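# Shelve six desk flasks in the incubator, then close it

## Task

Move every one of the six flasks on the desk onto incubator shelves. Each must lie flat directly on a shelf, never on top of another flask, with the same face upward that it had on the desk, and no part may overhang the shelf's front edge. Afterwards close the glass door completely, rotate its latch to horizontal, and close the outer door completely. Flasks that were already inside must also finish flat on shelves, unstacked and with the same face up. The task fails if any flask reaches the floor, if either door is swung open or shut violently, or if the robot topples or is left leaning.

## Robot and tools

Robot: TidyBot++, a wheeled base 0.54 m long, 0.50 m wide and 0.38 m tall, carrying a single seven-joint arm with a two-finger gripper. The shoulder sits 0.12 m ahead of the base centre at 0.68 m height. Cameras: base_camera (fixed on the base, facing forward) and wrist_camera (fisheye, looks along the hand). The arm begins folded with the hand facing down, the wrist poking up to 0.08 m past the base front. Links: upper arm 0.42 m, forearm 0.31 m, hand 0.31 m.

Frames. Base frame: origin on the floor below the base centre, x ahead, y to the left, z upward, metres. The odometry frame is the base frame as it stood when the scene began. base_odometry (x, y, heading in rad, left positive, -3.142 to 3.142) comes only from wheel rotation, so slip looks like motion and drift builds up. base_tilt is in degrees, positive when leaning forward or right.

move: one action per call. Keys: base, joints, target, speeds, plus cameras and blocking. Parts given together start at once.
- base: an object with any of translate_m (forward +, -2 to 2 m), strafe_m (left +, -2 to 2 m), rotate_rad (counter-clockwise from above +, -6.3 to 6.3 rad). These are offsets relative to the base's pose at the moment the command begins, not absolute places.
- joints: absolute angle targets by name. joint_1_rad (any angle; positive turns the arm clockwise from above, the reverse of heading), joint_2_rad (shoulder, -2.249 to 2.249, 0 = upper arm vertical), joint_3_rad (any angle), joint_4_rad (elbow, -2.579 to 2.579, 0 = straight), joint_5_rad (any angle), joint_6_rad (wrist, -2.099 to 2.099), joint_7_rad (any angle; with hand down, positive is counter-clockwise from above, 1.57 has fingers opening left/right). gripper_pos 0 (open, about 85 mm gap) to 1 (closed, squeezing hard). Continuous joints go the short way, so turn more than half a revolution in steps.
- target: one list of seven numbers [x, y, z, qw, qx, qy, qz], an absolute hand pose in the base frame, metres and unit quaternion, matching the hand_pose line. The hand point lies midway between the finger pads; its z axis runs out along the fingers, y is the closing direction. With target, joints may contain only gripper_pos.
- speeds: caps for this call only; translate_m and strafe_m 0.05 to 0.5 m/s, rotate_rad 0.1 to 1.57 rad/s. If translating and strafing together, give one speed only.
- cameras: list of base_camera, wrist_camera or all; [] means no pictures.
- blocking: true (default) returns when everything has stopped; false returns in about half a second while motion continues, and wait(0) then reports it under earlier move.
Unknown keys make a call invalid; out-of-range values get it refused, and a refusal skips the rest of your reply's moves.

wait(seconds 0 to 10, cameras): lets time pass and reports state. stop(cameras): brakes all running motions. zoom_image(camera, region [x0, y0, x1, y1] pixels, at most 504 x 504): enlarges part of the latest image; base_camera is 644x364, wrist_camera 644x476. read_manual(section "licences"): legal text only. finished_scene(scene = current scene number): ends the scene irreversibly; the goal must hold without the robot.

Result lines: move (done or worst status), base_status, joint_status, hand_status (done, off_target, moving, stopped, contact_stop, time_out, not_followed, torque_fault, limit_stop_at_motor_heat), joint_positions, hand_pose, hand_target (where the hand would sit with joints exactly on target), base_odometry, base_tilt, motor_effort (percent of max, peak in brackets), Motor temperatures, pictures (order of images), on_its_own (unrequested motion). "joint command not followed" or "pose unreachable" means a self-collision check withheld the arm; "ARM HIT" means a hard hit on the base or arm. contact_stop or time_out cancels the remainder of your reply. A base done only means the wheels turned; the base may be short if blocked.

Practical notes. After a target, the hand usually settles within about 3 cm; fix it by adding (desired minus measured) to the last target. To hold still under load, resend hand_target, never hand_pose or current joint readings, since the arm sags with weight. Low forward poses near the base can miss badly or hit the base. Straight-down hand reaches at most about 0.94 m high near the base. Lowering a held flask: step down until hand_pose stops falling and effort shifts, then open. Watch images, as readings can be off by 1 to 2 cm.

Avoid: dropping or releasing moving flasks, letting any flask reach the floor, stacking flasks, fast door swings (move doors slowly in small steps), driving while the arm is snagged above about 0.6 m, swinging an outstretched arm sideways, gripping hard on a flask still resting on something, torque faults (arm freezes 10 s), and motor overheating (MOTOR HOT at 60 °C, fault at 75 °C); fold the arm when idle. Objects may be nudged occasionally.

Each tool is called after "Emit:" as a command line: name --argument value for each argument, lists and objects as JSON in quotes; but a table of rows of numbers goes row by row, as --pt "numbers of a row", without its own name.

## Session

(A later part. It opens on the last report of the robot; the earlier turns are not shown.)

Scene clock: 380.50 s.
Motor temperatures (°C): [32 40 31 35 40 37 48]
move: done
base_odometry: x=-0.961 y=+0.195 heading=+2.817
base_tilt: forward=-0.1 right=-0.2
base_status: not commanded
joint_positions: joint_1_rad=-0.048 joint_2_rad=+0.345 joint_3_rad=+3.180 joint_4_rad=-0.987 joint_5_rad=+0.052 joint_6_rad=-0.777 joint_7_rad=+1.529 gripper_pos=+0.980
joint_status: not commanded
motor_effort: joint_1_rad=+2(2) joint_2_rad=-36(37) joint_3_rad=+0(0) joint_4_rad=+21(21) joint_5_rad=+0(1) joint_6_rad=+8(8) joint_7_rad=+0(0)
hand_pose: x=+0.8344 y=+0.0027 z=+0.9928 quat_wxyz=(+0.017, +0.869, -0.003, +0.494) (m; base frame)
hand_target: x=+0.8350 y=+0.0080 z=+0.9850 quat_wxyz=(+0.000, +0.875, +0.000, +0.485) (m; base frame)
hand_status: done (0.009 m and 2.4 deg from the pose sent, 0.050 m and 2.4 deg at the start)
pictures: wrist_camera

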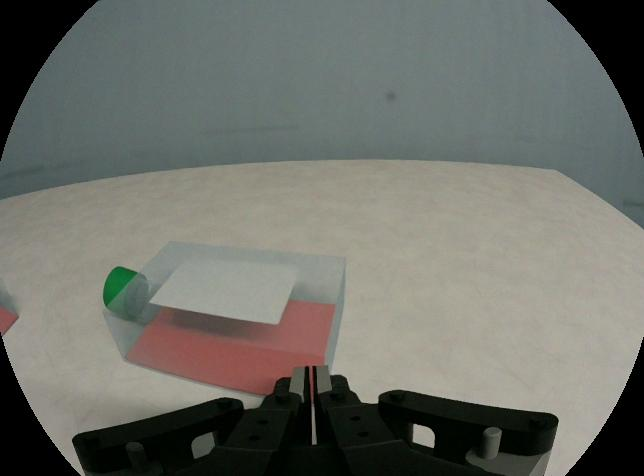

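Emit:
move --target '[0.875, 0.008, 0.975, 0, 0.8746, 0, 0.4848]' --cameras '["wrist_camera"]'

Emit:
move --target '[0.91, 0.012, 0.975, 0, 0.8746, 0, 0.4848]' --cameras '["wrist_camera"]'

Scene clock: 381.90 s.
Motor temperatures (°C): [32 40 31 35 40 37 48]
move: done
base_odometry: x=-0.961 y=+0.195 heading=+2.817
base_tilt: forward=-0.1 right=-0.2
base_status: not commanded
joint_positions: joint_1_rad=-0.045 joint_2_rad=+0.457 joint_3_rad=+3.180 joint_4_rad=-0.850 joint_5_rad=+0.046 joint_6_rad=-0.778 joint_7_rad=+1.532 gripper_pos=+0.980
joint_status: not commanded
motor_effort: joint_1_rad=+1(2) joint_2_rad=-40(41) joint_3_rad=+0(1) joint_4_rad=+20(21) joint_5_rad=+0(1) joint_6_rad=+7(8) joint_7_rad=+0(0)
hand_pose: x=+0.8795 y=+0.0047 z=+0.9887 quat_wxyz=(+0.017, +0.863, -0.002, +0.505) (m; base frame)
hand_target: x=+0.8750 y=+0.0080 z=+0.9750 quat_wxyz=(+0.000, +0.875, +0.000, +0.485) (m; base frame)
hand_status: done (0.015 m and 3.3 deg from the pose sent, 0.045 m and 2.4 deg at the start)
pictures: wrist_camera

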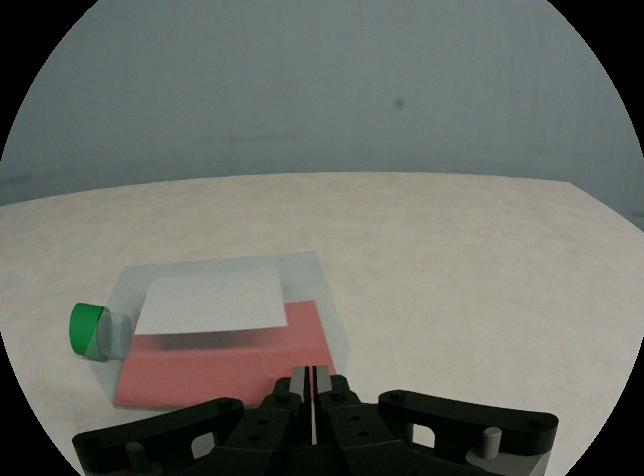

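Scene clock: 383.13 s.
Motor temperatures (°C): [32 40 31 35 40 37 48]
move: done
base_odometry: x=-0.961 y=+0.195 heading=+2.817
base_tilt: forward=-0.1 right=-0.2
base_status: not commanded
joint_positions: joint_1_rad=-0.045 joint_2_rad=+0.571 joint_3_rad=+3.180 joint_4_rad=-0.651 joint_5_rad=+0.043 joint_6_rad=-0.855 joint_7_rad=+1.532 gripper_pos=+0.980
joint_status: not commanded
motor_effort: joint_1_rad=+2(2) joint_2_rad=-43(44) joint_3_rad=+0(0) joint_4_rad=+20(21) joint_5_rad=+0(1) joint_6_rad=+8(8) joint_7_rad=+0(0)
hand_pose: x=+0.9141 y=+0.0080 z=+0.9926 quat_wxyz=(+0.017, +0.861, -0.002, +0.508) (m; base frame)
hand_target: x=+0.9099 y=+0.0120 z=+0.9750 quat_wxyz=(+0.000, +0.875, +0.000, +0.485) (m; base frame)
hand_status: done (0.019 m and 3.6 deg from the pose sent, 0.034 m and 3.3 deg at the start)
pictures: wrist_camera

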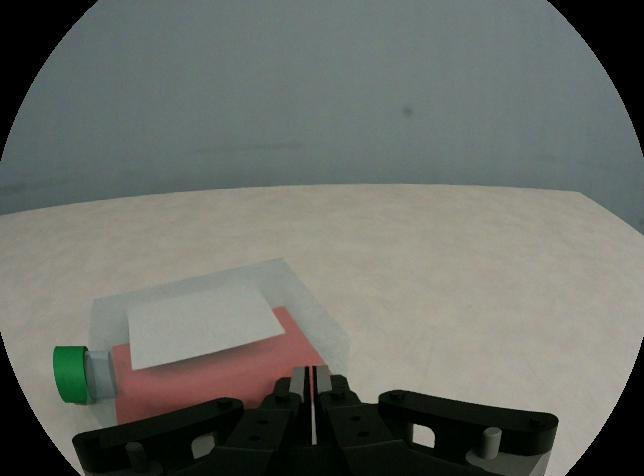

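Emit:
move --base '{"translate_m": 0.04}' --speeds '{"translate_m": 0.1}' --cameras '["wrist_camera"]'

Scene clock: 384.27 s.
Motor temperatures (°C): [32 40 31 35 40 37 48]
move: done
base_odometry: x=-0.999 y=+0.207 heading=+2.817
base_tilt: forward=-0.1 right=-0.2
base_status: done
joint_positions: joint_1_rad=-0.045 joint_2_rad=+0.578 joint_3_rad=+3.180 joint_4_rad=-0.650 joint_5_rad=+0.042 joint_6_rad=-0.859 joint_7_rad=+1.532 gripper_pos=+0.980
joint_status: not commanded
motor_effort: joint_1_rad=+2(2) joint_2_rad=-44(45) joint_3_rad=+0(1) joint_4_rad=+20(21) joint_5_rad=+0(1) joint_6_rad=+8(8) joint_7_rad=+0(0)
hand_pose: x=+0.9161 y=+0.0078 z=+0.9864 quat_wxyz=(+0.017, +0.864, -0.002, +0.504) (m; base frame)
hand_target: x=+0.9099 y=+0.0120 z=+0.9750 quat_wxyz=(+0.000, +0.875, +0.000, +0.485) (m; base frame)
hand_status: not commanded
pictures: wrist_camera

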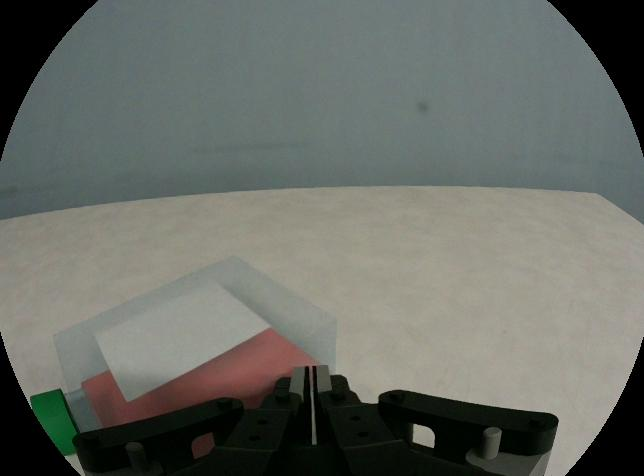

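Emit:
move --base '{"translate_m": 0.035}' --speeds '{"translate_m": 0.1}' --cameras '["wrist_camera"]'

Scene clock: 385.37 s.
Motor temperatures (°C): [32 40 31 35 40 37 48]
move: done
base_odometry: x=-1.033 y=+0.218 heading=+2.818
base_tilt: forward=-0.1 right=-0.2
base_status: done
joint_positions: joint_1_rad=-0.044 joint_2_rad=+0.584 joint_3_rad=+3.180 joint_4_rad=-0.649 joint_5_rad=+0.042 joint_6_rad=-0.860 joint_7_rad=+1.532 gripper_pos=+0.980
joint_status: not commanded
motor_effort: joint_1_rad=+2(3) joint_2_rad=-44(46) joint_3_rad=+0(1) joint_4_rad=+20(21) joint_5_rad=+0(1) joint_6_rad=+7(8) joint_7_rad=+0(0)
hand_pose: x=+0.9174 y=+0.0078 z=+0.9822 quat_wxyz=(+0.017, +0.865, -0.002, +0.501) (m; base frame)
hand_target: x=+0.9099 y=+0.0120 z=+0.9750 quat_wxyz=(+0.000, +0.875, +0.000, +0.485) (m; base frame)
hand_status: not commanded
pictures: wrist_camera

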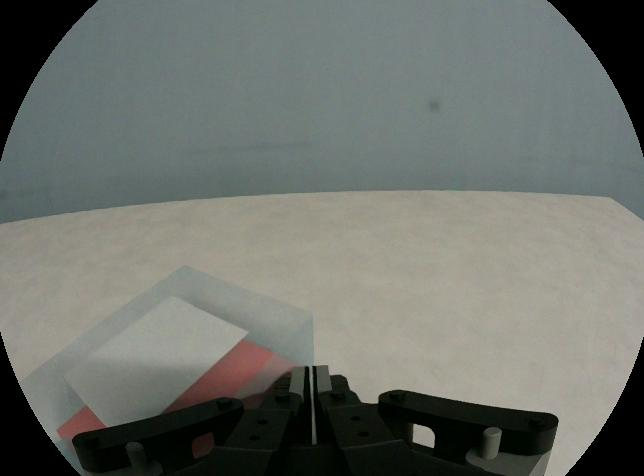

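Emit:
move --target '[0.80, -0.06, 1.06, 0, 0.8746, 0, 0.4848]' --cameras '[]'

Emit:
move --base '{"strafe_m": 0.13}' --joints '{"gripper_pos": 0.2}' --target '[0.71, 0.07, 1.08, 0.1762, 0.8055, -0.2932, 0.4840]' --cameras '["wrist_camera"]'

Scene clock: 387.53 s.
Motor temperatures (°C): [32 40 31 35 40 37 48]
move: done
base_odometry: x=-1.033 y=+0.218 heading=+2.818
base_tilt: forward=-0.1 right=-0.2
base_status: not commanded
joint_positions: joint_1_rad=+0.142 joint_2_rad=+0.346 joint_3_rad=+3.158 joint_4_rad=-0.717 joint_5_rad=-0.083 joint_6_rad=-1.008 joint_7_rad=+1.683 gripper_pos=+0.980
joint_status: not commanded
motor_effort: joint_1_rad=+1(4) joint_2_rad=-34(47) joint_3_rad=+0(2) joint_4_rad=+20(21) joint_5_rad=-1(1) joint_6_rad=+8(8) joint_7_rad=+0(0)
hand_pose: x=+0.8044 y=-0.0838 z=+1.0819 quat_wxyz=(+0.030, +0.859, -0.019, +0.510) (m; base frame)
hand_target: x=+0.8000 y=-0.0600 z=+1.0600 quat_wxyz=(+0.000, +0.875, +0.000, +0.485) (m; base frame)
hand_status: done (0.033 m and 5.3 deg from the pose sent, 0.156 m and 2.9 deg at the start)
pictures: none
No camera images: "cameras" was empty.

Scene clock: 390.07 s.
Motor temperatures (°C): [32 40 31 35 40 37 48]
move: done
base_odometry: x=-1.074 y=+0.095 heading=+2.818
base_tilt: forward=-0.1 right=-0.2
base_status: done
joint_positions: joint_1_rad=-0.733 joint_2_rad=+0.450 joint_3_rad=+3.594 joint_4_rad=-0.566 joint_5_rad=+0.628 joint_6_rad=-1.476 joint_7_rad=+0.735 gripper_pos=+0.200
joint_status: all done
motor_effort: joint_1_rad=+2(5) joint_2_rad=-33(37) joint_3_rad=+3(4) joint_4_rad=+16(19) joint_5_rad=+5(6) joint_6_rad=+5(8) joint_7_rad=+0(0)
hand_pose: x=+0.7198 y=+0.0876 z=+1.0777 quat_wxyz=(+0.142, +0.823, -0.264, +0.483) (m; base frame)
hand_target: x=+0.7100 y=+0.0700 z=+1.0800 quat_wxyz=(+0.176, +0.805, -0.293, +0.484) (m; base frame)
hand_status: done (0.020 m and 5.5 deg from the pose sent, 0.180 m and 36.4 deg at the start)
pictures: wrist_camera

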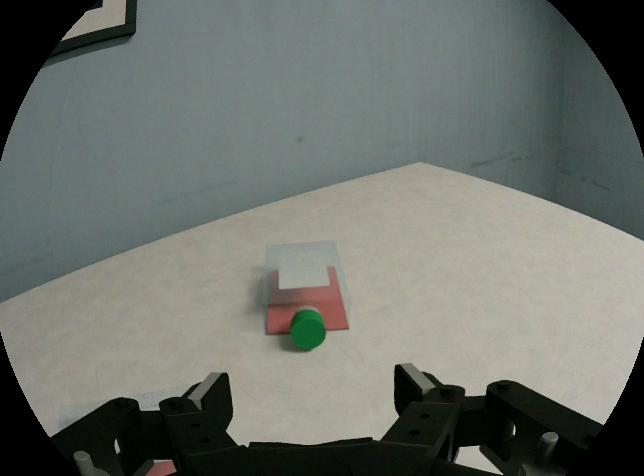

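Emit:
move --target '[0.785, 0.022, 1.015, 0.1592, 0.8152, -0.2649, 0.4899]' --cameras '["wrist_camera"]'

Scene clock: 392.67 s.
Motor temperatures (°C): [32 40 31 35 40 37 48]
move: done
base_odometry: x=-1.074 y=+0.095 heading=+2.818
base_tilt: forward=-0.1 right=-0.2
base_status: not commanded
joint_positions: joint_1_rad=-0.592 joint_2_rad=+0.452 joint_3_rad=+3.577 joint_4_rad=-0.796 joint_5_rad=+0.630 joint_6_rad=-1.242 joint_7_rad=+0.693 gripper_pos=+0.200
joint_status: not commanded
motor_effort: joint_1_rad=+2(4) joint_2_rad=-35(36) joint_3_rad=+4(4) joint_4_rad=+18(20) joint_5_rad=+5(6) joint_6_rad=+4(5) joint_7_rad=+0(0)
hand_pose: x=+0.7747 y=+0.0161 z=+1.0141 quat_wxyz=(+0.173, +0.821, -0.265, +0.475) (m; base frame)
hand_target: x=+0.7850 y=+0.0220 z=+1.0150 quat_wxyz=(+0.159, +0.815, -0.265, +0.490) (m; base frame)
hand_status: done (0.012 m and 2.4 deg from the pose sent, 0.112 m and 2.2 deg at the start)
pictures: wrist_camera

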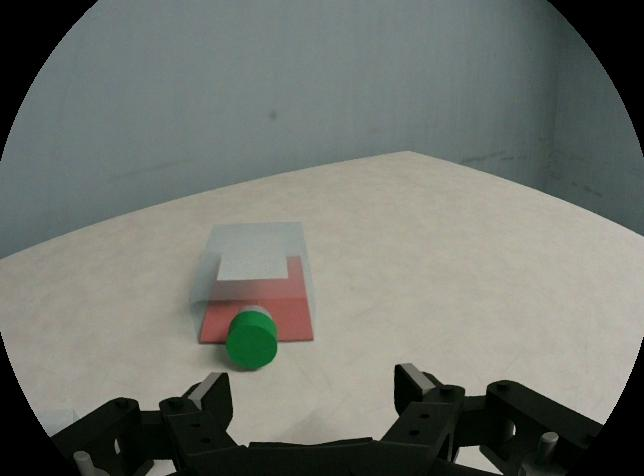

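Emit:
move --target '[0.826, 0.03, 0.993, 0.1333, 0.8280, -0.2218, 0.4975]' --cameras '["wrist_camera"]'

Scene clock: 394.37 s.
Motor temperatures (°C): [32 40 31 35 40 37 48]
move: done
base_odometry: x=-1.074 y=+0.095 heading=+2.818
base_tilt: forward=-0.1 right=-0.2
base_status: not commanded
joint_positions: joint_1_rad=-0.538 joint_2_rad=+0.482 joint_3_rad=+3.572 joint_4_rad=-0.812 joint_5_rad=+0.589 joint_6_rad=-1.092 joint_7_rad=+0.723 gripper_pos=+0.200
joint_status: not commanded
motor_effort: joint_1_rad=+1(3) joint_2_rad=-37(38) joint_3_rad=+4(5) joint_4_rad=+19(20) joint_5_rad=+5(5) joint_6_rad=+5(5) joint_7_rad=+0(0)
hand_pose: x=+0.8161 y=+0.0155 z=+1.0069 quat_wxyz=(+0.153, +0.819, -0.234, +0.500) (m; base frame)
hand_target: x=+0.8260 y=+0.0300 z=+0.9930 quat_wxyz=(+0.133, +0.828, -0.222, +0.497) (m; base frame)
hand_status: done (0.022 m and 2.8 deg from the pose sent, 0.057 m and 7.2 deg at the start)
pictures: wrist_camera

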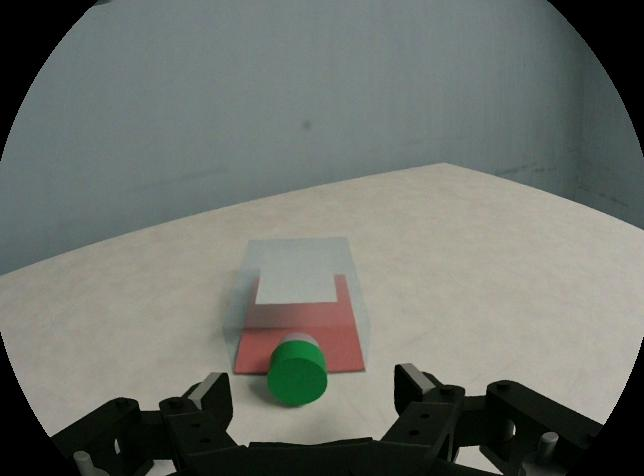

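Emit:
move --target '[0.852, 0.026, 0.968, 0.1333, 0.8280, -0.2218, 0.4975]' --cameras '["wrist_camera"]'

Scene clock: 395.53 s.
Motor temperatures (°C): [32 40 31 35 40 37 48]
move: done
base_odometry: x=-1.074 y=+0.095 heading=+2.818
base_tilt: forward=-0.1 right=-0.2
base_status: not commanded
joint_positions: joint_1_rad=-0.522 joint_2_rad=+0.544 joint_3_rad=+3.587 joint_4_rad=-0.813 joint_5_rad=+0.563 joint_6_rad=-1.040 joint_7_rad=+0.723 gripper_pos=+0.200
joint_status: not commanded
motor_effort: joint_1_rad=+1(2) joint_2_rad=-39(42) joint_3_rad=+4(5) joint_4_rad=+19(20) joint_5_rad=+5(5) joint_6_rad=+5(5) joint_7_rad=+0(0)
hand_pose: x=+0.8433 y=+0.0192 z=+0.9739 quat_wxyz=(+0.158, +0.824, -0.223, +0.495) (m; base frame)
hand_target: x=+0.8520 y=+0.0260 z=+0.9680 quat_wxyz=(+0.133, +0.828, -0.222, +0.497) (m; base frame)
hand_status: done (0.013 m and 2.9 deg from the pose sent, 0.054 m and 2.8 deg at the start)
pictures: wrist_camera

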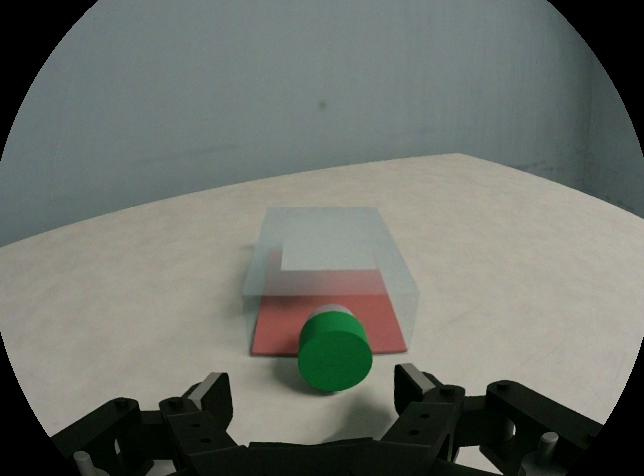

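Emit:
move --target '[0.862, 0.008, 0.970, 0.1333, 0.8280, -0.2218, 0.4975]' --cameras '["wrist_camera"]'

Scene clock: 396.67 s.
Motor temperatures (°C): [32 40 31 35 40 37 48]
move: done
base_odometry: x=-1.074 y=+0.095 heading=+2.818
base_tilt: forward=-0.1 right=-0.2
base_status: not commanded
joint_positions: joint_1_rad=-0.469 joint_2_rad=+0.551 joint_3_rad=+3.588 joint_4_rad=-0.791 joint_5_rad=+0.525 joint_6_rad=-1.031 joint_7_rad=+0.749 gripper_pos=+0.200
joint_status: not commanded
motor_effort: joint_1_rad=+2(4) joint_2_rad=-40(40) joint_3_rad=+5(6) joint_4_rad=+18(19) joint_5_rad=+5(5) joint_6_rad=+5(5) joint_7_rad=+0(0)
hand_pose: x=+0.8496 y=-0.0071 z=+0.9760 quat_wxyz=(+0.156, +0.822, -0.236, +0.494) (m; base frame)
hand_target: x=+0.8620 y=+0.0080 z=+0.9700 quat_wxyz=(+0.133, +0.828, -0.222, +0.497) (m; base frame)
hand_status: done (0.020 m and 3.2 deg from the pose sent, 0.022 m and 2.9 deg at the start)
pictures: wrist_camera

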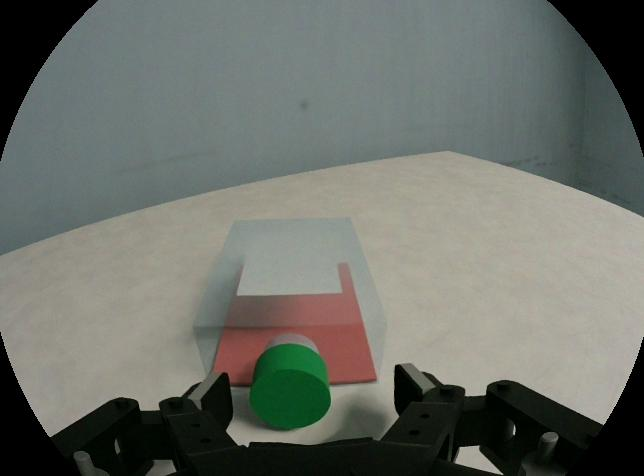

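Emit:
move --target '[0.865, 0.020, 0.970, 0.1333, 0.8280, -0.2218, 0.4975]' --cameras '["wrist_camera"]'

Scene clock: 397.57 s.
Motor temperatures (°C): [32 40 31 35 40 37 48]
move: done
base_odometry: x=-1.074 y=+0.095 heading=+2.818
base_tilt: forward=-0.1 right=-0.2
base_status: not commanded
joint_positions: joint_1_rad=-0.472 joint_2_rad=+0.569 joint_3_rad=+3.588 joint_4_rad=-0.754 joint_5_rad=+0.525 joint_6_rad=-1.031 joint_7_rad=+0.749 gripper_pos=+0.200
joint_status: not commanded
motor_effort: joint_1_rad=+2(2) joint_2_rad=-40(41) joint_3_rad=+5(5) joint_4_rad=+19(20) joint_5_rad=+5(5) joint_6_rad=+5(6) joint_7_rad=+0(0)
hand_pose: x=+0.8572 y=+0.0021 z=+0.9828 quat_wxyz=(+0.153, +0.818, -0.232, +0.503) (m; base frame)
hand_target: x=+0.8650 y=+0.0200 z=+0.9700 quat_wxyz=(+0.133, +0.828, -0.222, +0.498) (m; base frame)
hand_status: done (0.023 m and 2.9 deg from the pose sent, 0.032 m and 3.2 deg at the start)
pictures: wrist_camera

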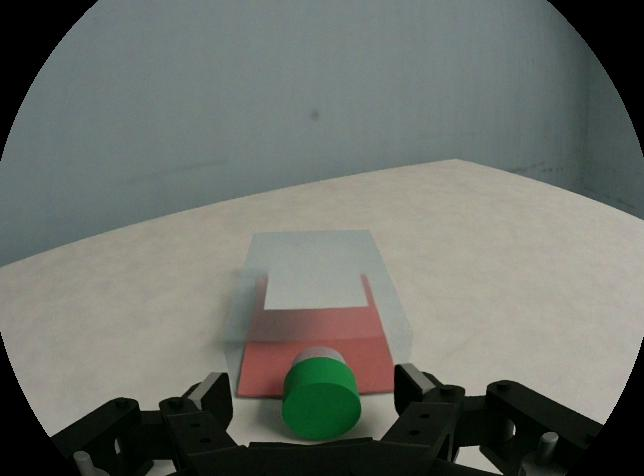

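Emit:
move --target '[0.865, 0.016, 0.962, 0.1333, 0.8280, -0.2218, 0.4975]' --cameras '["wrist_camera"]'

Emit:
move --joints '{"gripper_pos": 0.66}' --cameras '[]'

Emit:
move --joints '{"gripper_pos": 0.9}' --cameras '["wrist_camera"]'

Scene clock: 398.50 s.
Motor temperatures (°C): [32 40 31 35 40 37 48]
move: done
base_odometry: x=-1.074 y=+0.095 heading=+2.818
base_tilt: forward=-0.1 right=-0.2
base_status: not commanded
joint_positions: joint_1_rad=-0.472 joint_2_rad=+0.569 joint_3_rad=+3.589 joint_4_rad=-0.783 joint_5_rad=+0.525 joint_6_rad=-1.015 joint_7_rad=+0.749 gripper_pos=+0.200
joint_status: not commanded
motor_effort: joint_1_rad=+2(2) joint_2_rad=-39(42) joint_3_rad=+4(5) joint_4_rad=+18(20) joint_5_rad=+4(5) joint_6_rad=+4(5) joint_7_rad=+0(0)
hand_pose: x=+0.8583 y=+0.0007 z=+0.9705 quat_wxyz=(+0.156, +0.823, -0.228, +0.497) (m; base frame)
hand_target: x=+0.8650 y=+0.0160 z=+0.9620 quat_wxyz=(+0.133, +0.828, -0.222, +0.498) (m; base frame)
hand_status: done (0.019 m and 2.8 deg from the pose sent, 0.026 m and 2.9 deg at the start)
pictures: wrist_camera

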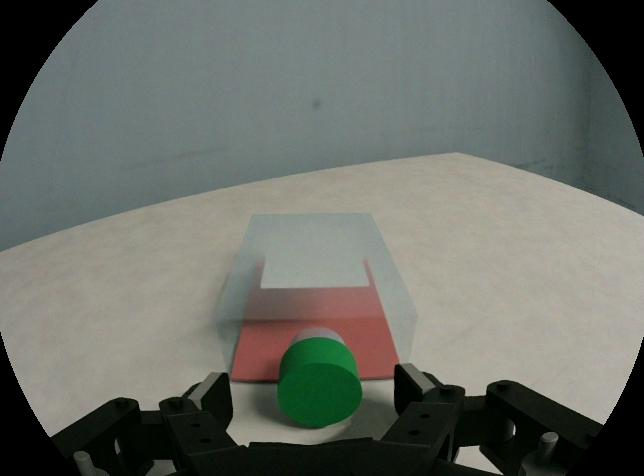

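Scene clock: 399.30 s.
Motor temperatures (°C): [32 40 31 35 40 37 48]
move: done
base_odometry: x=-1.074 y=+0.095 heading=+2.818
base_tilt: forward=-0.1 right=-0.2
base_status: not commanded
joint_positions: joint_1_rad=-0.472 joint_2_rad=+0.568 joint_3_rad=+3.589 joint_4_rad=-0.783 joint_5_rad=+0.525 joint_6_rad=-1.008 joint_7_rad=+0.749 gripper_pos=+0.656
joint_status: all done
motor_effort: joint_1_rad=+2(3) joint_2_rad=-36(39) joint_3_rad=+4(5) joint_4_rad=+15(18) joint_5_rad=+3(4) joint_6_rad=+3(4) joint_7_rad=+0(0)
hand_pose: x=+0.8596 y=+0.0019 z=+0.9727 quat_wxyz=(+0.154, +0.822, -0.226, +0.500) (m; base frame)
hand_target: x=+0.8650 y=+0.0160 z=+0.9620 quat_wxyz=(+0.133, +0.828, -0.222, +0.498) (m; base frame)
hand_status: not commanded
pictures: none
No camera images: "cameras" was empty.

Scene clock: 399.97 s.
Motor temperatures (°C): [32 40 31 35 40 37 48]
move: off_target
base_odometry: x=-1.074 y=+0.095 heading=+2.818
base_tilt: forward=-0.1 right=-0.2
base_status: not commanded
joint_positions: joint_1_rad=-0.473 joint_2_rad=+0.568 joint_3_rad=+3.589 joint_4_rad=-0.783 joint_5_rad=+0.525 joint_6_rad=-1.008 joint_7_rad=+0.749 gripper_pos=+0.684
joint_status: gripper_pos off_target (ended at +0.684, target +0.900)
motor_effort: joint_1_rad=+3(3) joint_2_rad=-37(37) joint_3_rad=+4(5) joint_4_rad=+16(17) joint_5_rad=+3(4) joint_6_rad=+3(4) joint_7_rad=+0(0)
hand_pose: x=+0.8595 y=+0.0018 z=+0.9729 quat_wxyz=(+0.154, +0.821, -0.226, +0.500) (m; base frame)
hand_target: x=+0.8650 y=+0.0160 z=+0.9620 quat_wxyz=(+0.133, +0.828, -0.222, +0.498) (m; base frame)
hand_status: not commanded
pictures: wrist_camera

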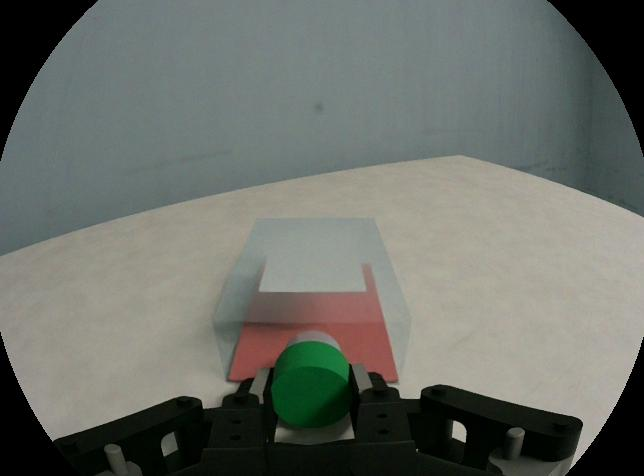

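Emit:
move --target '[0.86, 0.016, 1.04, 0.1333, 0.8280, -0.2218, 0.4975]' --cameras '[]'

Emit:
move --base '{"translate_m": -0.35}' --cameras '["wrist_camera"]'

Emit:
move --base '{"translate_m": -0.706, "strafe_m": -0.435, "rotate_rad": -1.52}' --speeds '{"rotate_rad": 0.8, "translate_m": 0.4}' --target '[0.62, 0, 1.05, 0.008, 0.851, 0.013, 0.525]' --cameras '["wrist_camera"]'

Scene clock: 402.70 s.
Motor temperatures (°C): [32 40 31 35 40 37 48]
move: done
base_odometry: x=-1.074 y=+0.095 heading=+2.818
base_tilt: forward=-0.1 right=-0.2
base_status: not commanded
joint_positions: joint_1_rad=-0.374 joint_2_rad=+0.681 joint_3_rad=+3.565 joint_4_rad=-0.293 joint_5_rad=+0.408 joint_6_rad=-1.270 joint_7_rad=+0.924 gripper_pos=+0.684
joint_status: not commanded
motor_effort: joint_1_rad=+1(3) joint_2_rad=-44(45) joint_3_rad=+4(5) joint_4_rad=+18(21) joint_5_rad=+4(6) joint_6_rad=+7(8) joint_7_rad=+0(0)
hand_pose: x=+0.8624 y=+0.0094 z=+1.0593 quat_wxyz=(+0.144, +0.808, -0.229, +0.524) (m; base frame)
hand_target: x=+0.8600 y=+0.0160 z=+1.0400 quat_wxyz=(+0.133, +0.828, -0.222, +0.497) (m; base frame)
hand_status: done (0.021 m and 4.1 deg from the pose sent, 0.069 m and 2.6 deg at the start)
pictures: none
No camera images: "cameras" was empty.

Scene clock: 404.63 s.
Motor temperatures (°C): [32 40 31 35 40 37 48]
move: done
base_odometry: x=-0.742 y=-0.017 heading=+2.818
base_tilt: forward=-0.1 right=-0.2
base_status: done
joint_positions: joint_1_rad=-0.370 joint_2_rad=+0.691 joint_3_rad=+3.564 joint_4_rad=-0.290 joint_5_rad=+0.406 joint_6_rad=-1.275 joint_7_rad=+0.925 gripper_pos=+0.684
joint_status: not commanded
motor_effort: joint_1_rad=+2(4) joint_2_rad=-44(47) joint_3_rad=+4(4) joint_4_rad=+17(19) joint_5_rad=+5(6) joint_6_rad=+7(8) joint_7_rad=+0(0)
hand_pose: x=+0.8648 y=+0.0079 z=+1.0525 quat_wxyz=(+0.147, +0.810, -0.230, +0.519) (m; base frame)
hand_target: x=+0.8600 y=+0.0160 z=+1.0400 quat_wxyz=(+0.133, +0.828, -0.222, +0.497) (m; base frame)
hand_status: not commanded
pictures: wrist_camera

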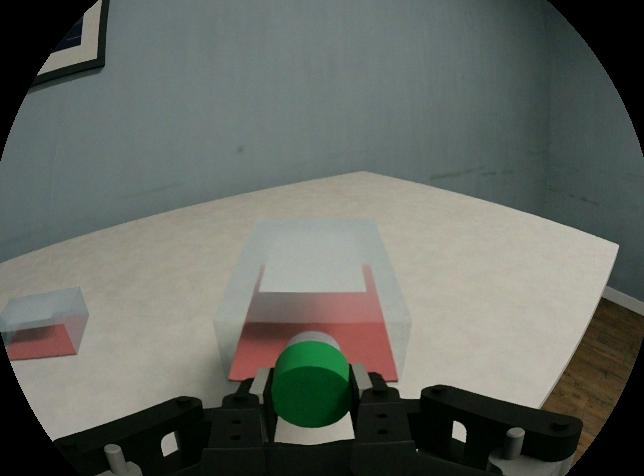

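Scene clock: 407.97 s.
Motor temperatures (°C): [32 40 31 35 40 37 48]
move: done
base_odometry: x=+0.066 y=+0.171 heading=+1.297
base_tilt: forward=-0.1 right=-0.2
base_status: done
joint_positions: joint_1_rad=-0.020 joint_2_rad=-0.162 joint_3_rad=+3.171 joint_4_rad=-1.438 joint_5_rad=+0.064 joint_6_rad=-0.818 joint_7_rad=+1.564 gripper_pos=+0.684
joint_status: not commanded
motor_effort: joint_1_rad=+2(9) joint_2_rad=-17(51) joint_3_rad=+0(6) joint_4_rad=+21(22) joint_5_rad=+0(7) joint_6_rad=+8(9) joint_7_rad=+0(0)
hand_pose: x=+0.6215 y=-0.0197 z=+1.0330 quat_wxyz=(+0.030, +0.866, -0.001, +0.500) (m; base frame)
hand_target: x=+0.6200 y=+0.0000 z=+1.0500 quat_wxyz=(+0.008, +0.851, +0.013, +0.525) (m; base frame)
hand_status: done (0.026 m and 4.5 deg from the pose sent, 0.245 m and 32.5 deg at the start)
pictures: wrist_camera

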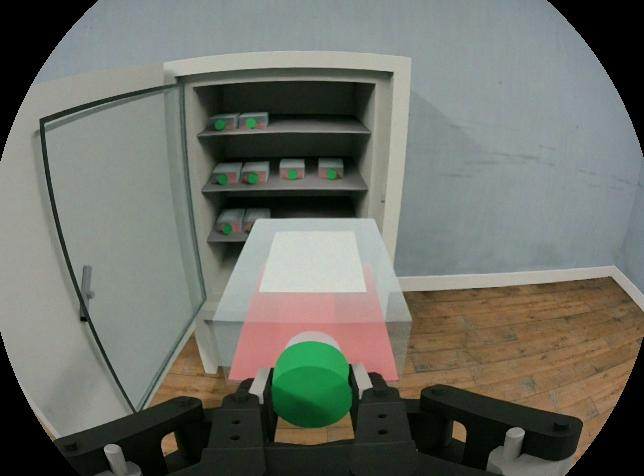

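Emit:
move --base '{"translate_m": 0.71}' --speeds '{"translate_m": 0.4}' --target '[0.74, -0.01, 0.70, 0.008, 0.851, 0.013, 0.525]' --cameras '["wrist_camera"]'

Scene clock: 411.53 s.
Motor temperatures (°C): [32 40 31 35 40 37 48]
move: done
base_odometry: x=+0.258 y=+0.854 heading=+1.296
base_tilt: forward=-0.1 right=-0.2
base_status: done
joint_positions: joint_1_rad=+0.032 joint_2_rad=+0.338 joint_3_rad=+3.140 joint_4_rad=-2.087 joint_5_rad=+0.064 joint_6_rad=+0.352 joint_7_rad=+1.564 gripper_pos=+0.684
joint_status: not commanded
motor_effort: joint_1_rad=+2(2) joint_2_rad=-30(34) joint_3_rad=+0(1) joint_4_rad=+16(21) joint_5_rad=-1(2) joint_6_rad=+9(9) joint_7_rad=+0(0)
hand_pose: x=+0.7376 y=-0.0109 z=+0.6919 quat_wxyz=(+0.012, +0.861, +0.015, +0.509) (m; base frame)
hand_target: x=+0.7400 y=-0.0100 z=+0.7000 quat_wxyz=(+0.008, +0.851, +0.013, +0.525) (m; base frame)
hand_status: done (0.009 m and 2.2 deg from the pose sent, 0.354 m and 4.5 deg at the start)
pictures: wrist_camera

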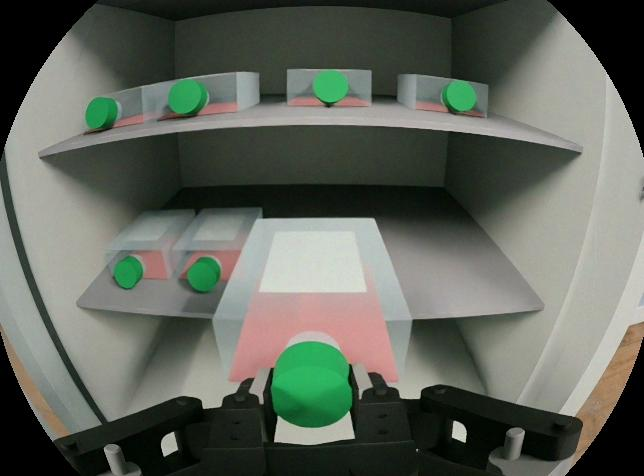

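Emit:
move --base '{"translate_m": 0.14}' --speeds '{"translate_m": 0.2}' --target '[0.77, -0.02, 0.665, 0.008, 0.851, 0.013, 0.525]' --cameras '["wrist_camera"]'

Emit:
move --target '[0.855, -0.02, 0.65, 0.008, 0.851, 0.013, 0.525]' --cameras '["wrist_camera"]'

Scene clock: 413.57 s.
Motor temperatures (°C): [32 40 31 35 40 37 48]
move: done
base_odometry: x=+0.296 y=+0.989 heading=+1.296
base_tilt: forward=-0.1 right=-0.2
base_status: done
joint_positions: joint_1_rad=+0.067 joint_2_rad=+0.469 joint_3_rad=+3.126 joint_4_rad=-2.052 joint_5_rad=+0.064 joint_6_rad=+0.429 joint_7_rad=+1.564 gripper_pos=+0.684
joint_status: not commanded
motor_effort: joint_1_rad=+1(2) joint_2_rad=-34(37) joint_3_rad=-1(1) joint_4_rad=+14(17) joint_5_rad=+0(1) joint_6_rad=+8(9) joint_7_rad=+0(0)
hand_pose: x=+0.7609 y=-0.0245 z=+0.6459 quat_wxyz=(+0.012, +0.866, +0.004, +0.500) (m; base frame)
hand_target: x=+0.7700 y=-0.0200 z=+0.6650 quat_wxyz=(+0.008, +0.851, +0.013, +0.525) (m; base frame)
hand_status: done (0.022 m and 3.5 deg from the pose sent, 0.043 m and 2.2 deg at the start)
pictures: wrist_camera

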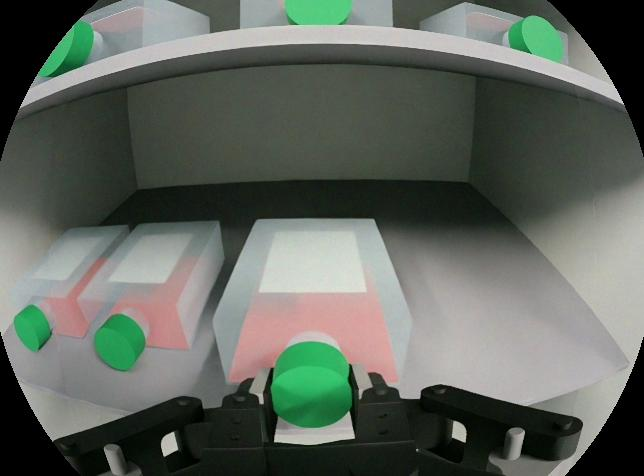

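Scene clock: 414.90 s.
Motor temperatures (°C): [32 40 31 35 40 37 48]
move: done
base_odometry: x=+0.296 y=+0.989 heading=+1.296
base_tilt: forward=-0.1 right=-0.2
base_status: not commanded
joint_positions: joint_1_rad=+0.067 joint_2_rad=+0.626 joint_3_rad=+3.121 joint_4_rad=-1.790 joint_5_rad=+0.064 joint_6_rad=+0.408 joint_7_rad=+1.564 gripper_pos=+0.684
joint_status: not commanded
motor_effort: joint_1_rad=+2(2) joint_2_rad=-41(42) joint_3_rad=-1(1) joint_4_rad=+16(17) joint_5_rad=-1(1) joint_6_rad=+9(9) joint_7_rad=+0(0)
hand_pose: x=+0.8554 y=-0.0278 z=+0.6560 quat_wxyz=(+0.012, +0.844, +0.004, +0.537) (m; base frame)
hand_target: x=+0.8550 y=-0.0200 z=+0.6501 quat_wxyz=(+0.008, +0.851, +0.013, +0.525) (m; base frame)
hand_status: done (0.010 m and 1.9 deg from the pose sent, 0.094 m and 3.5 deg at the start)
pictures: wrist_camera

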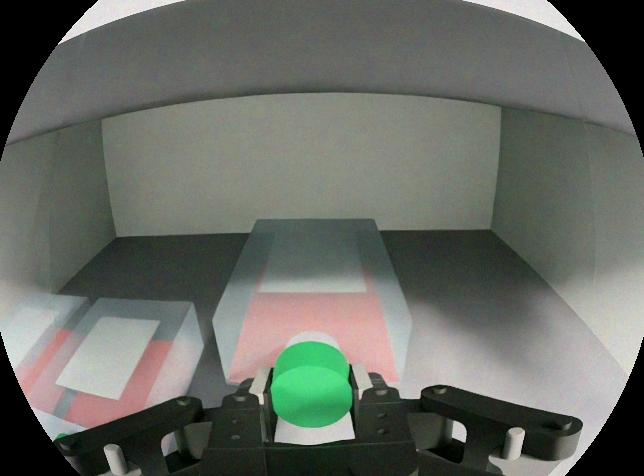

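Emit:
move --target '[0.865, -0.028, 0.63, 0.008, 0.851, 0.013, 0.525]' --cameras '[]'

Emit:
move --target '[0.865, -0.028, 0.615, 0.008, 0.851, 0.013, 0.525]' --cameras '["wrist_camera"]'

Emit:
move --target '[0.865, -0.028, 0.603, 0.008, 0.851, 0.013, 0.525]' --cameras '[]'

Scene clock: 416.03 s.
Motor temperatures (°C): [32 40 31 35 40 37 48]
move: done
base_odometry: x=+0.296 y=+0.989 heading=+1.296
base_tilt: forward=-0.1 right=-0.2
base_status: not commanded
joint_positions: joint_1_rad=+0.083 joint_2_rad=+0.684 joint_3_rad=+3.106 joint_4_rad=-1.763 joint_5_rad=+0.064 joint_6_rad=+0.408 joint_7_rad=+1.564 gripper_pos=+0.684
joint_status: not commanded
motor_effort: joint_1_rad=+1(2) joint_2_rad=-42(45) joint_3_rad=-1(1) joint_4_rad=+15(17) joint_5_rad=-1(1) joint_6_rad=+8(9) joint_7_rad=+0(0)
hand_pose: x=+0.8627 y=-0.0310 z=+0.6263 quat_wxyz=(+0.008, +0.852, -0.001, +0.524) (m; base frame)
hand_target: x=+0.8650 y=-0.0280 z=+0.6300 quat_wxyz=(+0.008, +0.851, +0.013, +0.525) (m; base frame)
hand_status: done (0.005 m and 1.6 deg from the pose sent, 0.028 m and 1.9 deg at the start)
pictures: none
No camera images: "cameras" was empty.

Scene clock: 416.67 s.
Motor temperatures (°C): [32 40 31 35 40 37 48]
move: done
base_odometry: x=+0.296 y=+0.989 heading=+1.296
base_tilt: forward=-0.1 right=-0.2
base_status: not commanded
joint_positions: joint_1_rad=+0.083 joint_2_rad=+0.703 joint_3_rad=+3.106 joint_4_rad=-1.762 joint_5_rad=+0.064 joint_6_rad=+0.418 joint_7_rad=+1.564 gripper_pos=+0.684
joint_status: not commanded
motor_effort: joint_1_rad=+2(2) joint_2_rad=-41(43) joint_3_rad=-1(2) joint_4_rad=+15(16) joint_5_rad=-1(1) joint_6_rad=+7(9) joint_7_rad=+0(1)
hand_pose: x=+0.8636 y=-0.0310 z=+0.6160 quat_wxyz=(+0.007, +0.854, -0.001, +0.521) (m; base frame)
hand_target: x=+0.8650 y=-0.0280 z=+0.6150 quat_wxyz=(+0.008, +0.851, +0.013, +0.525) (m; base frame)
hand_status: done (0.003 m and 1.7 deg from the pose sent, 0.012 m and 1.6 deg at the start)
pictures: wrist_camera

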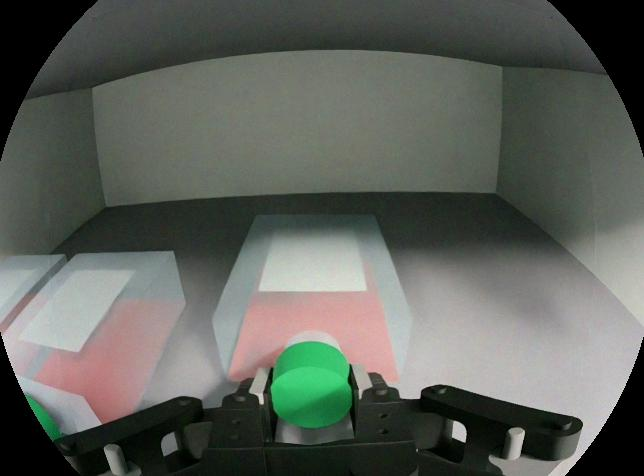

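Scene clock: 417.27 s.
Motor temperatures (°C): [32 40 31 35 40 37 48]
move: done
base_odometry: x=+0.296 y=+0.989 heading=+1.296
base_tilt: forward=-0.1 right=-0.2
base_status: not commanded
joint_positions: joint_1_rad=+0.083 joint_2_rad=+0.712 joint_3_rad=+3.106 joint_4_rad=-1.762 joint_5_rad=+0.064 joint_6_rad=+0.441 joint_7_rad=+1.564 gripper_pos=+0.684
joint_status: not commanded
motor_effort: joint_1_rad=+1(2) joint_2_rad=-40(41) joint_3_rad=-1(2) joint_4_rad=+14(15) joint_5_rad=+0(1) joint_6_rad=+7(7) joint_7_rad=+0(0)
hand_pose: x=+0.8661 y=-0.0308 z=+0.6151 quat_wxyz=(+0.007, +0.850, -0.001, +0.526) (m; base frame)
hand_target: x=+0.8650 y=-0.0280 z=+0.6030 quat_wxyz=(+0.008, +0.851, +0.013, +0.525) (m; base frame)
hand_status: done (0.013 m and 1.6 deg from the pose sent, 0.013 m and 1.7 deg at the start)
pictures: none
No camera images: "cameras" was empty.

Emit:
move --joints '{"gripper_pos": 0.45}' --cameras '[]'

Emit:
move --target '[0.77, -0.028, 0.675, 0.008, 0.851, 0.013, 0.525]' --cameras '["wrist_camera"]'

Emit:
move --base '{"translate_m": -0.45}' --target '[0.65, 0, 0.99, 0, 0.8, 0, 0.6]' --cameras '["wrist_camera"]'

Scene clock: 418.33 s.
Motor temperatures (°C): [32 40 31 35 40 37 48]
move: done
base_odometry: x=+0.296 y=+0.989 heading=+1.296
base_tilt: forward=-0.1 right=-0.2
base_status: not commanded
joint_positions: joint_1_rad=+0.083 joint_2_rad=+0.716 joint_3_rad=+3.106 joint_4_rad=-1.762 joint_5_rad=+0.064 joint_6_rad=+0.441 joint_7_rad=+1.564 gripper_pos=+0.450
joint_status: all done
motor_effort: joint_1_rad=+2(2) joint_2_rad=-40(41) joint_3_rad=-1(2) joint_4_rad=+14(15) joint_5_rad=+0(1) joint_6_rad=+7(8) joint_7_rad=+0(0)
hand_pose: x=+0.8659 y=-0.0308 z=+0.6126 quat_wxyz=(+0.007, +0.851, -0.001, +0.525) (m; base frame)
hand_target: x=+0.8650 y=-0.0280 z=+0.6030 quat_wxyz=(+0.008, +0.851, +0.013, +0.525) (m; base frame)
hand_status: not commanded
pictures: none
No camera images: "cameras" was empty.

Scene clock: 419.70 s.
Motor temperatures (°C): [32 40 31 35 40 37 48]
move: done
base_odometry: x=+0.296 y=+0.989 heading=+1.296
base_tilt: forward=-0.1 right=-0.2
base_status: not commanded
joint_positions: joint_1_rad=+0.107 joint_2_rad=+0.453 joint_3_rad=+3.101 joint_4_rad=-2.014 joint_5_rad=+0.064 joint_6_rad=+0.441 joint_7_rad=+1.564 gripper_pos=+0.450
joint_status: not commanded
motor_effort: joint_1_rad=+1(2) joint_2_rad=-33(42) joint_3_rad=-1(1) joint_4_rad=+15(15) joint_5_rad=+0(1) joint_6_rad=+8(8) joint_7_rad=+0(0)
hand_pose: x=+0.7773 y=-0.0368 z=+0.6781 quat_wxyz=(+0.013, +0.848, -0.006, +0.529) (m; base frame)
hand_target: x=+0.7700 y=-0.0280 z=+0.6750 quat_wxyz=(+0.008, +0.851, +0.013, +0.525) (m; base frame)
hand_status: done (0.012 m and 2.3 deg from the pose sent, 0.114 m and 1.6 deg at the start)
pictures: wrist_camera

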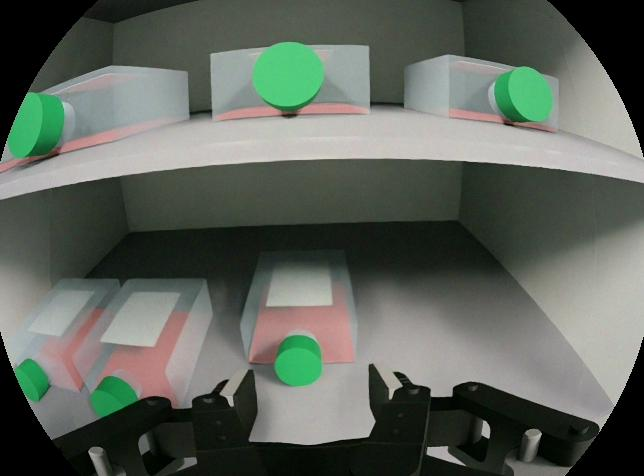

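Scene clock: 422.00 s.
Motor temperatures (°C): [32 40 31 35 40 37 48]
move: done
base_odometry: x=+0.174 y=+0.556 heading=+1.296
base_tilt: forward=-0.1 right=-0.2
base_status: done
joint_positions: joint_1_rad=+0.000 joint_2_rad=-0.201 joint_3_rad=+3.142 joint_4_rad=-1.827 joint_5_rad=+0.054 joint_6_rad=-0.178 joint_7_rad=+1.564 gripper_pos=+0.450
joint_status: not commanded
motor_effort: joint_1_rad=+2(3) joint_2_rad=-15(37) joint_3_rad=+0(2) joint_4_rad=+21(22) joint_5_rad=+0(1) joint_6_rad=+8(9) joint_7_rad=+0(0)
hand_pose: x=+0.6517 y=-0.0021 z=+1.0044 quat_wxyz=(+0.018, +0.785, +0.015, +0.619) (m; base frame)
hand_target: x=+0.6500 y=+0.0000 z=+0.9900 quat_wxyz=(+0.000, +0.800, +0.000, +0.600) (m; base frame)
hand_status: done (0.015 m and 3.9 deg from the pose sent, 0.339 m and 10.0 deg at the start)
pictures: wrist_camera

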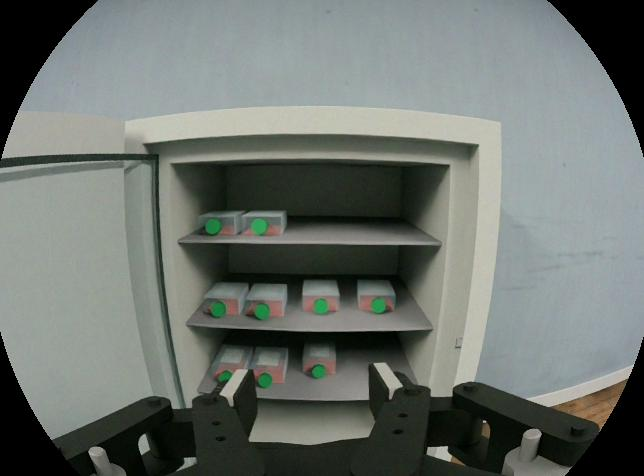

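Emit:
move --base '{"translate_m": -0.39}' --joints '{"gripper_pos": 0.98}' --target '[0.65, 0, 1.10, 0, 0.8746, 0, 0.4848]' --cameras '[]'

Emit:
move --base '{"translate_m": -0.514, "strafe_m": 1.014, "rotate_rad": 1.521}' --speeds '{"rotate_rad": 0.8}' --cameras '["wrist_camera"]'

Scene clock: 426.80 s.
Motor temperatures (°C): [32 40 31 35 40 37 48]
move: done
base_odometry: x=+0.068 y=+0.181 heading=+1.296
base_tilt: forward=-0.1 right=-0.2
base_status: done
joint_positions: joint_1_rad=-0.011 joint_2_rad=-0.018 joint_3_rad=+3.156 joint_4_rad=-1.041 joint_5_rad=+0.054 joint_6_rad=-1.051 joint_7_rad=+1.564 gripper_pos=+0.980
joint_status: all done
motor_effort: joint_1_rad=+2(2) joint_2_rad=-20(21) joint_3_rad=+0(1) joint_4_rad=+19(22) joint_5_rad=-1(1) joint_6_rad=+7(9) joint_7_rad=+0(0)
hand_pose: x=+0.6526 y=-0.0155 z=+1.1165 quat_wxyz=(+0.026, +0.860, -0.005, +0.509) (m; base frame)
hand_target: x=+0.6500 y=+0.0000 z=+1.1000 quat_wxyz=(+0.000, +0.875, +0.000, +0.485) (m; base frame)
hand_status: done (0.023 m and 4.4 deg from the pose sent, 0.096 m and 18.8 deg at the start)
pictures: none
No camera images: "cameras" was empty.

Scene clock: 430.47 s.
Motor temperatures (°C): [32 40 31 35 40 36 48]
move: done
base_odometry: x=-1.047 y=-0.039 heading=+2.818
base_tilt: forward=-0.1 right=-0.2
base_status: done
joint_positions: joint_1_rad=-0.022 joint_2_rad=-0.007 joint_3_rad=+3.170 joint_4_rad=-1.040 joint_5_rad=+0.049 joint_6_rad=-1.054 joint_7_rad=+1.564 gripper_pos=+0.980
joint_status: not commanded
motor_effort: joint_1_rad=+1(4) joint_2_rad=-20(23) joint_3_rad=+0(3) joint_4_rad=+18(20) joint_5_rad=+0(2) joint_6_rad=+8(8) joint_7_rad=+0(0)
hand_pose: x=+0.6571 y=-0.0149 z=+1.1099 quat_wxyz=(+0.024, +0.864, -0.006, +0.503) (m; base frame)
hand_target: x=+0.6500 y=+0.0000 z=+1.1000 quat_wxyz=(+0.000, +0.875, +0.000, +0.485) (m; base frame)
hand_status: not commanded
pictures: wrist_camera

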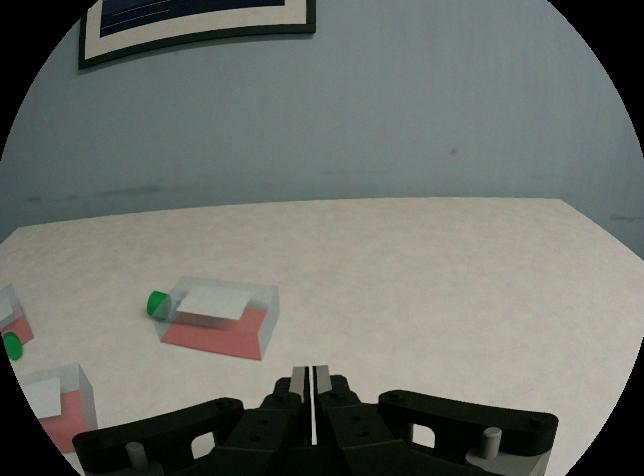

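Emit:
move --base '{"strafe_m": 0.3}' --cameras '["wrist_camera", "base_camera"]'

Scene clock: 433.13 s.
Motor temperatures (°C): [32 40 31 35 40 36 48]
move: done
base_odometry: x=-1.143 y=-0.324 heading=+2.818
base_tilt: forward=-0.1 right=-0.2
base_status: done
joint_positions: joint_1_rad=-0.026 joint_2_rad=-0.006 joint_3_rad=+3.167 joint_4_rad=-1.040 joint_5_rad=+0.047 joint_6_rad=-1.054 joint_7_rad=+1.564 gripper_pos=+0.980
joint_status: not commanded
motor_effort: joint_1_rad=+2(4) joint_2_rad=-20(23) joint_3_rad=+0(2) joint_4_rad=+19(20) joint_5_rad=+0(1) joint_6_rad=+8(8) joint_7_rad=+0(0)
hand_pose: x=+0.6572 y=-0.0112 z=+1.1098 quat_wxyz=(+0.021, +0.864, -0.003, +0.503) (m; base frame)
hand_target: x=+0.6500 y=+0.0000 z=+1.1000 quat_wxyz=(+0.000, +0.875, +0.000, +0.485) (m; base frame)
hand_status: not commanded
pictures: base_camera, wrist_camera

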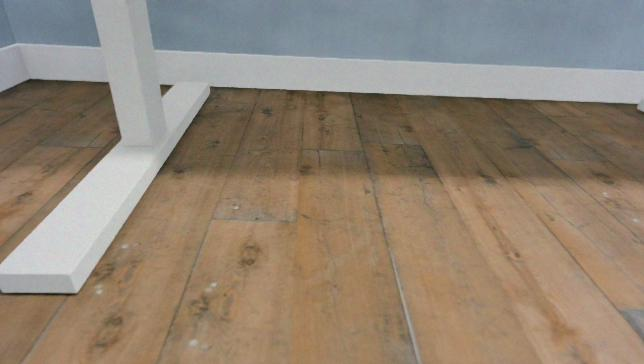

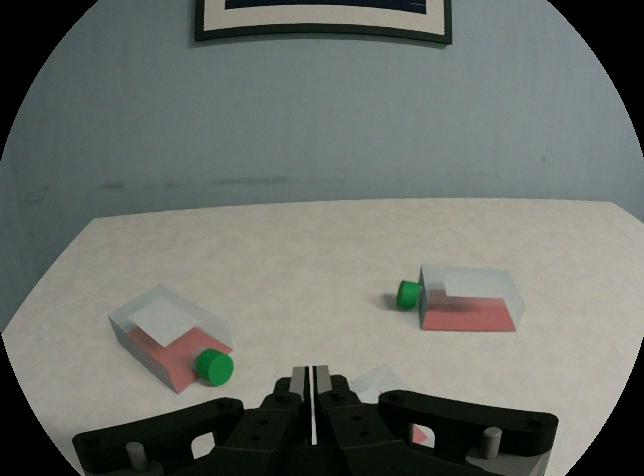

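Emit:
move --base '{"translate_m": -0.12}' --target '[0.5, 0, 1.15, 0, 0.93, 0, 0.3676]' --cameras '["wrist_camera"]'

Scene clock: 436.27 s.
Motor temperatures (°C): [32 40 31 35 40 36 48]
move: done
base_odometry: x=-1.029 y=-0.362 heading=+2.817
base_tilt: forward=-0.1 right=-0.2
base_status: done
joint_positions: joint_1_rad=-0.026 joint_2_rad=+0.020 joint_3_rad=+3.171 joint_4_rad=-0.480 joint_5_rad=+0.046 joint_6_rad=-1.832 joint_7_rad=+1.564 gripper_pos=+0.980
joint_status: not commanded
motor_effort: joint_1_rad=+1(2) joint_2_rad=-14(25) joint_3_rad=+0(1) joint_4_rad=+13(20) joint_5_rad=-1(1) joint_6_rad=+6(8) joint_7_rad=+0(0)
hand_pose: x=+0.5036 y=-0.0136 z=+1.1637 quat_wxyz=(+0.018, +0.919, -0.019, +0.394) (m; base frame)
hand_target: x=+0.5000 y=+0.0000 z=+1.1500 quat_wxyz=(+0.000, +0.930, +0.000, +0.368) (m; base frame)
hand_status: done (0.020 m and 4.4 deg from the pose sent, 0.163 m and 17.4 deg at the start)
pictures: wrist_camera

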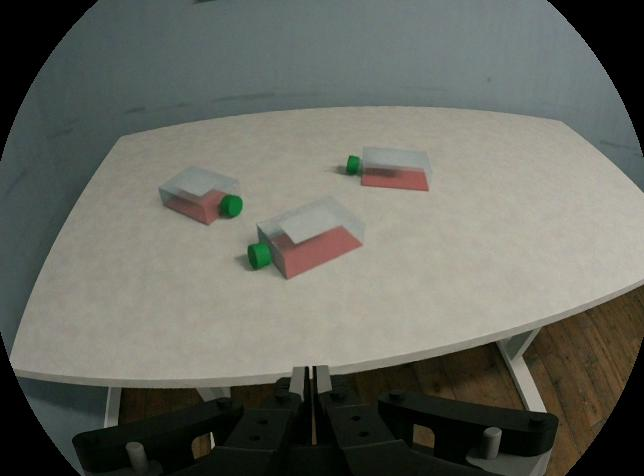

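Emit:
move --base '{"translate_m": 0.08, "strafe_m": 0.492, "rotate_rad": -0.6}' --speeds '{"rotate_rad": 0.8}' --joints '{"gripper_pos": 0.2}' --cameras '[]'

Emit:
move --target '[0.73, 0.07, 1.06, 0.1202, 0.8335, -0.2001, 0.5009]' --cameras '["wrist_camera"]'

Scene clock: 442.17 s.
Motor temperatures (°C): [32 40 31 35 40 36 48]
move: time_out
base_odometry: x=-1.225 y=-0.735 heading=+2.211
base_tilt: forward=-0.1 right=-0.2
base_status: translate_m time_out (by the wheels' count: +0.067 of +0.080); strafe_m time_out (by the wheels' count: +0.415 of +0.492); the other done
joint_positions: joint_1_rad=-0.030 joint_2_rad=+0.029 joint_3_rad=+3.180 joint_4_rad=-0.471 joint_5_rad=+0.027 joint_6_rad=-1.845 joint_7_rad=+1.564 gripper_pos=+0.200
joint_status: all done
motor_effort: joint_1_rad=+1(8) joint_2_rad=-14(24) joint_3_rad=+0(6) joint_4_rad=+12(15) joint_5_rad=+0(4) joint_6_rad=+6(11) joint_7_rad=+0(0)
hand_pose: x=+0.5048 y=-0.0096 z=+1.1606 quat_wxyz=(+0.011, +0.922, -0.015, +0.388) (m; base frame)
hand_target: x=+0.5000 y=+0.0000 z=+1.1500 quat_wxyz=(+0.000, +0.930, +0.000, +0.368) (m; base frame)
hand_status: not commanded
pictures: none
No camera images: "cameras" was empty.

not run: a stop that you did not command came earlier in this reply.

Emit:
move --base '{"strafe_m": -0.02, "translate_m": -0.02}' --cameras '["base_camera", "wrist_camera"]'

Scene clock: 443.73 s.
Motor temperatures (°C): [32 40 31 35 40 36 48]
move: done
base_odometry: x=-1.197 y=-0.739 heading=+2.211
base_tilt: forward=-0.1 right=-0.2
base_status: done
joint_positions: joint_1_rad=-0.029 joint_2_rad=+0.030 joint_3_rad=+3.181 joint_4_rad=-0.471 joint_5_rad=+0.027 joint_6_rad=-1.845 joint_7_rad=+1.564 gripper_pos=+0.200
joint_status: not commanded
motor_effort: joint_1_rad=+1(3) joint_2_rad=-14(17) joint_3_rad=+0(1) joint_4_rad=+12(13) joint_5_rad=+0(1) joint_6_rad=+6(7) joint_7_rad=+0(0)
hand_pose: x=+0.5052 y=-0.0098 z=+1.1603 quat_wxyz=(+0.012, +0.922, -0.016, +0.387) (m; base frame)
hand_target: x=+0.5000 y=+0.0000 z=+1.1500 quat_wxyz=(+0.000, +0.930, +0.000, +0.368) (m; base frame)
hand_status: not commanded
pictures: base_camera, wrist_camera

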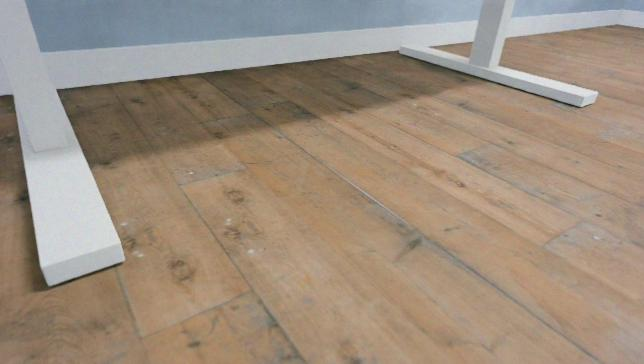

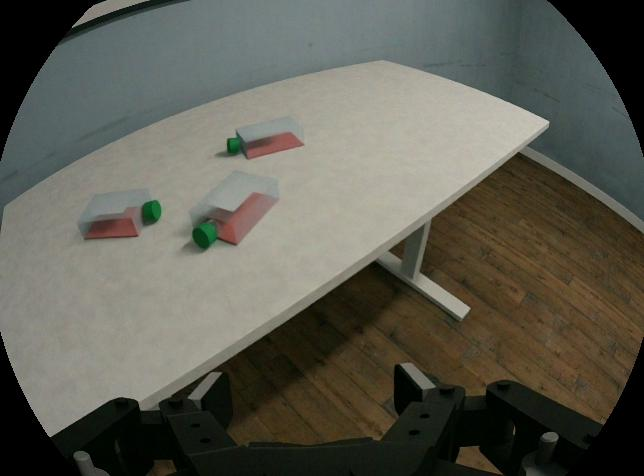

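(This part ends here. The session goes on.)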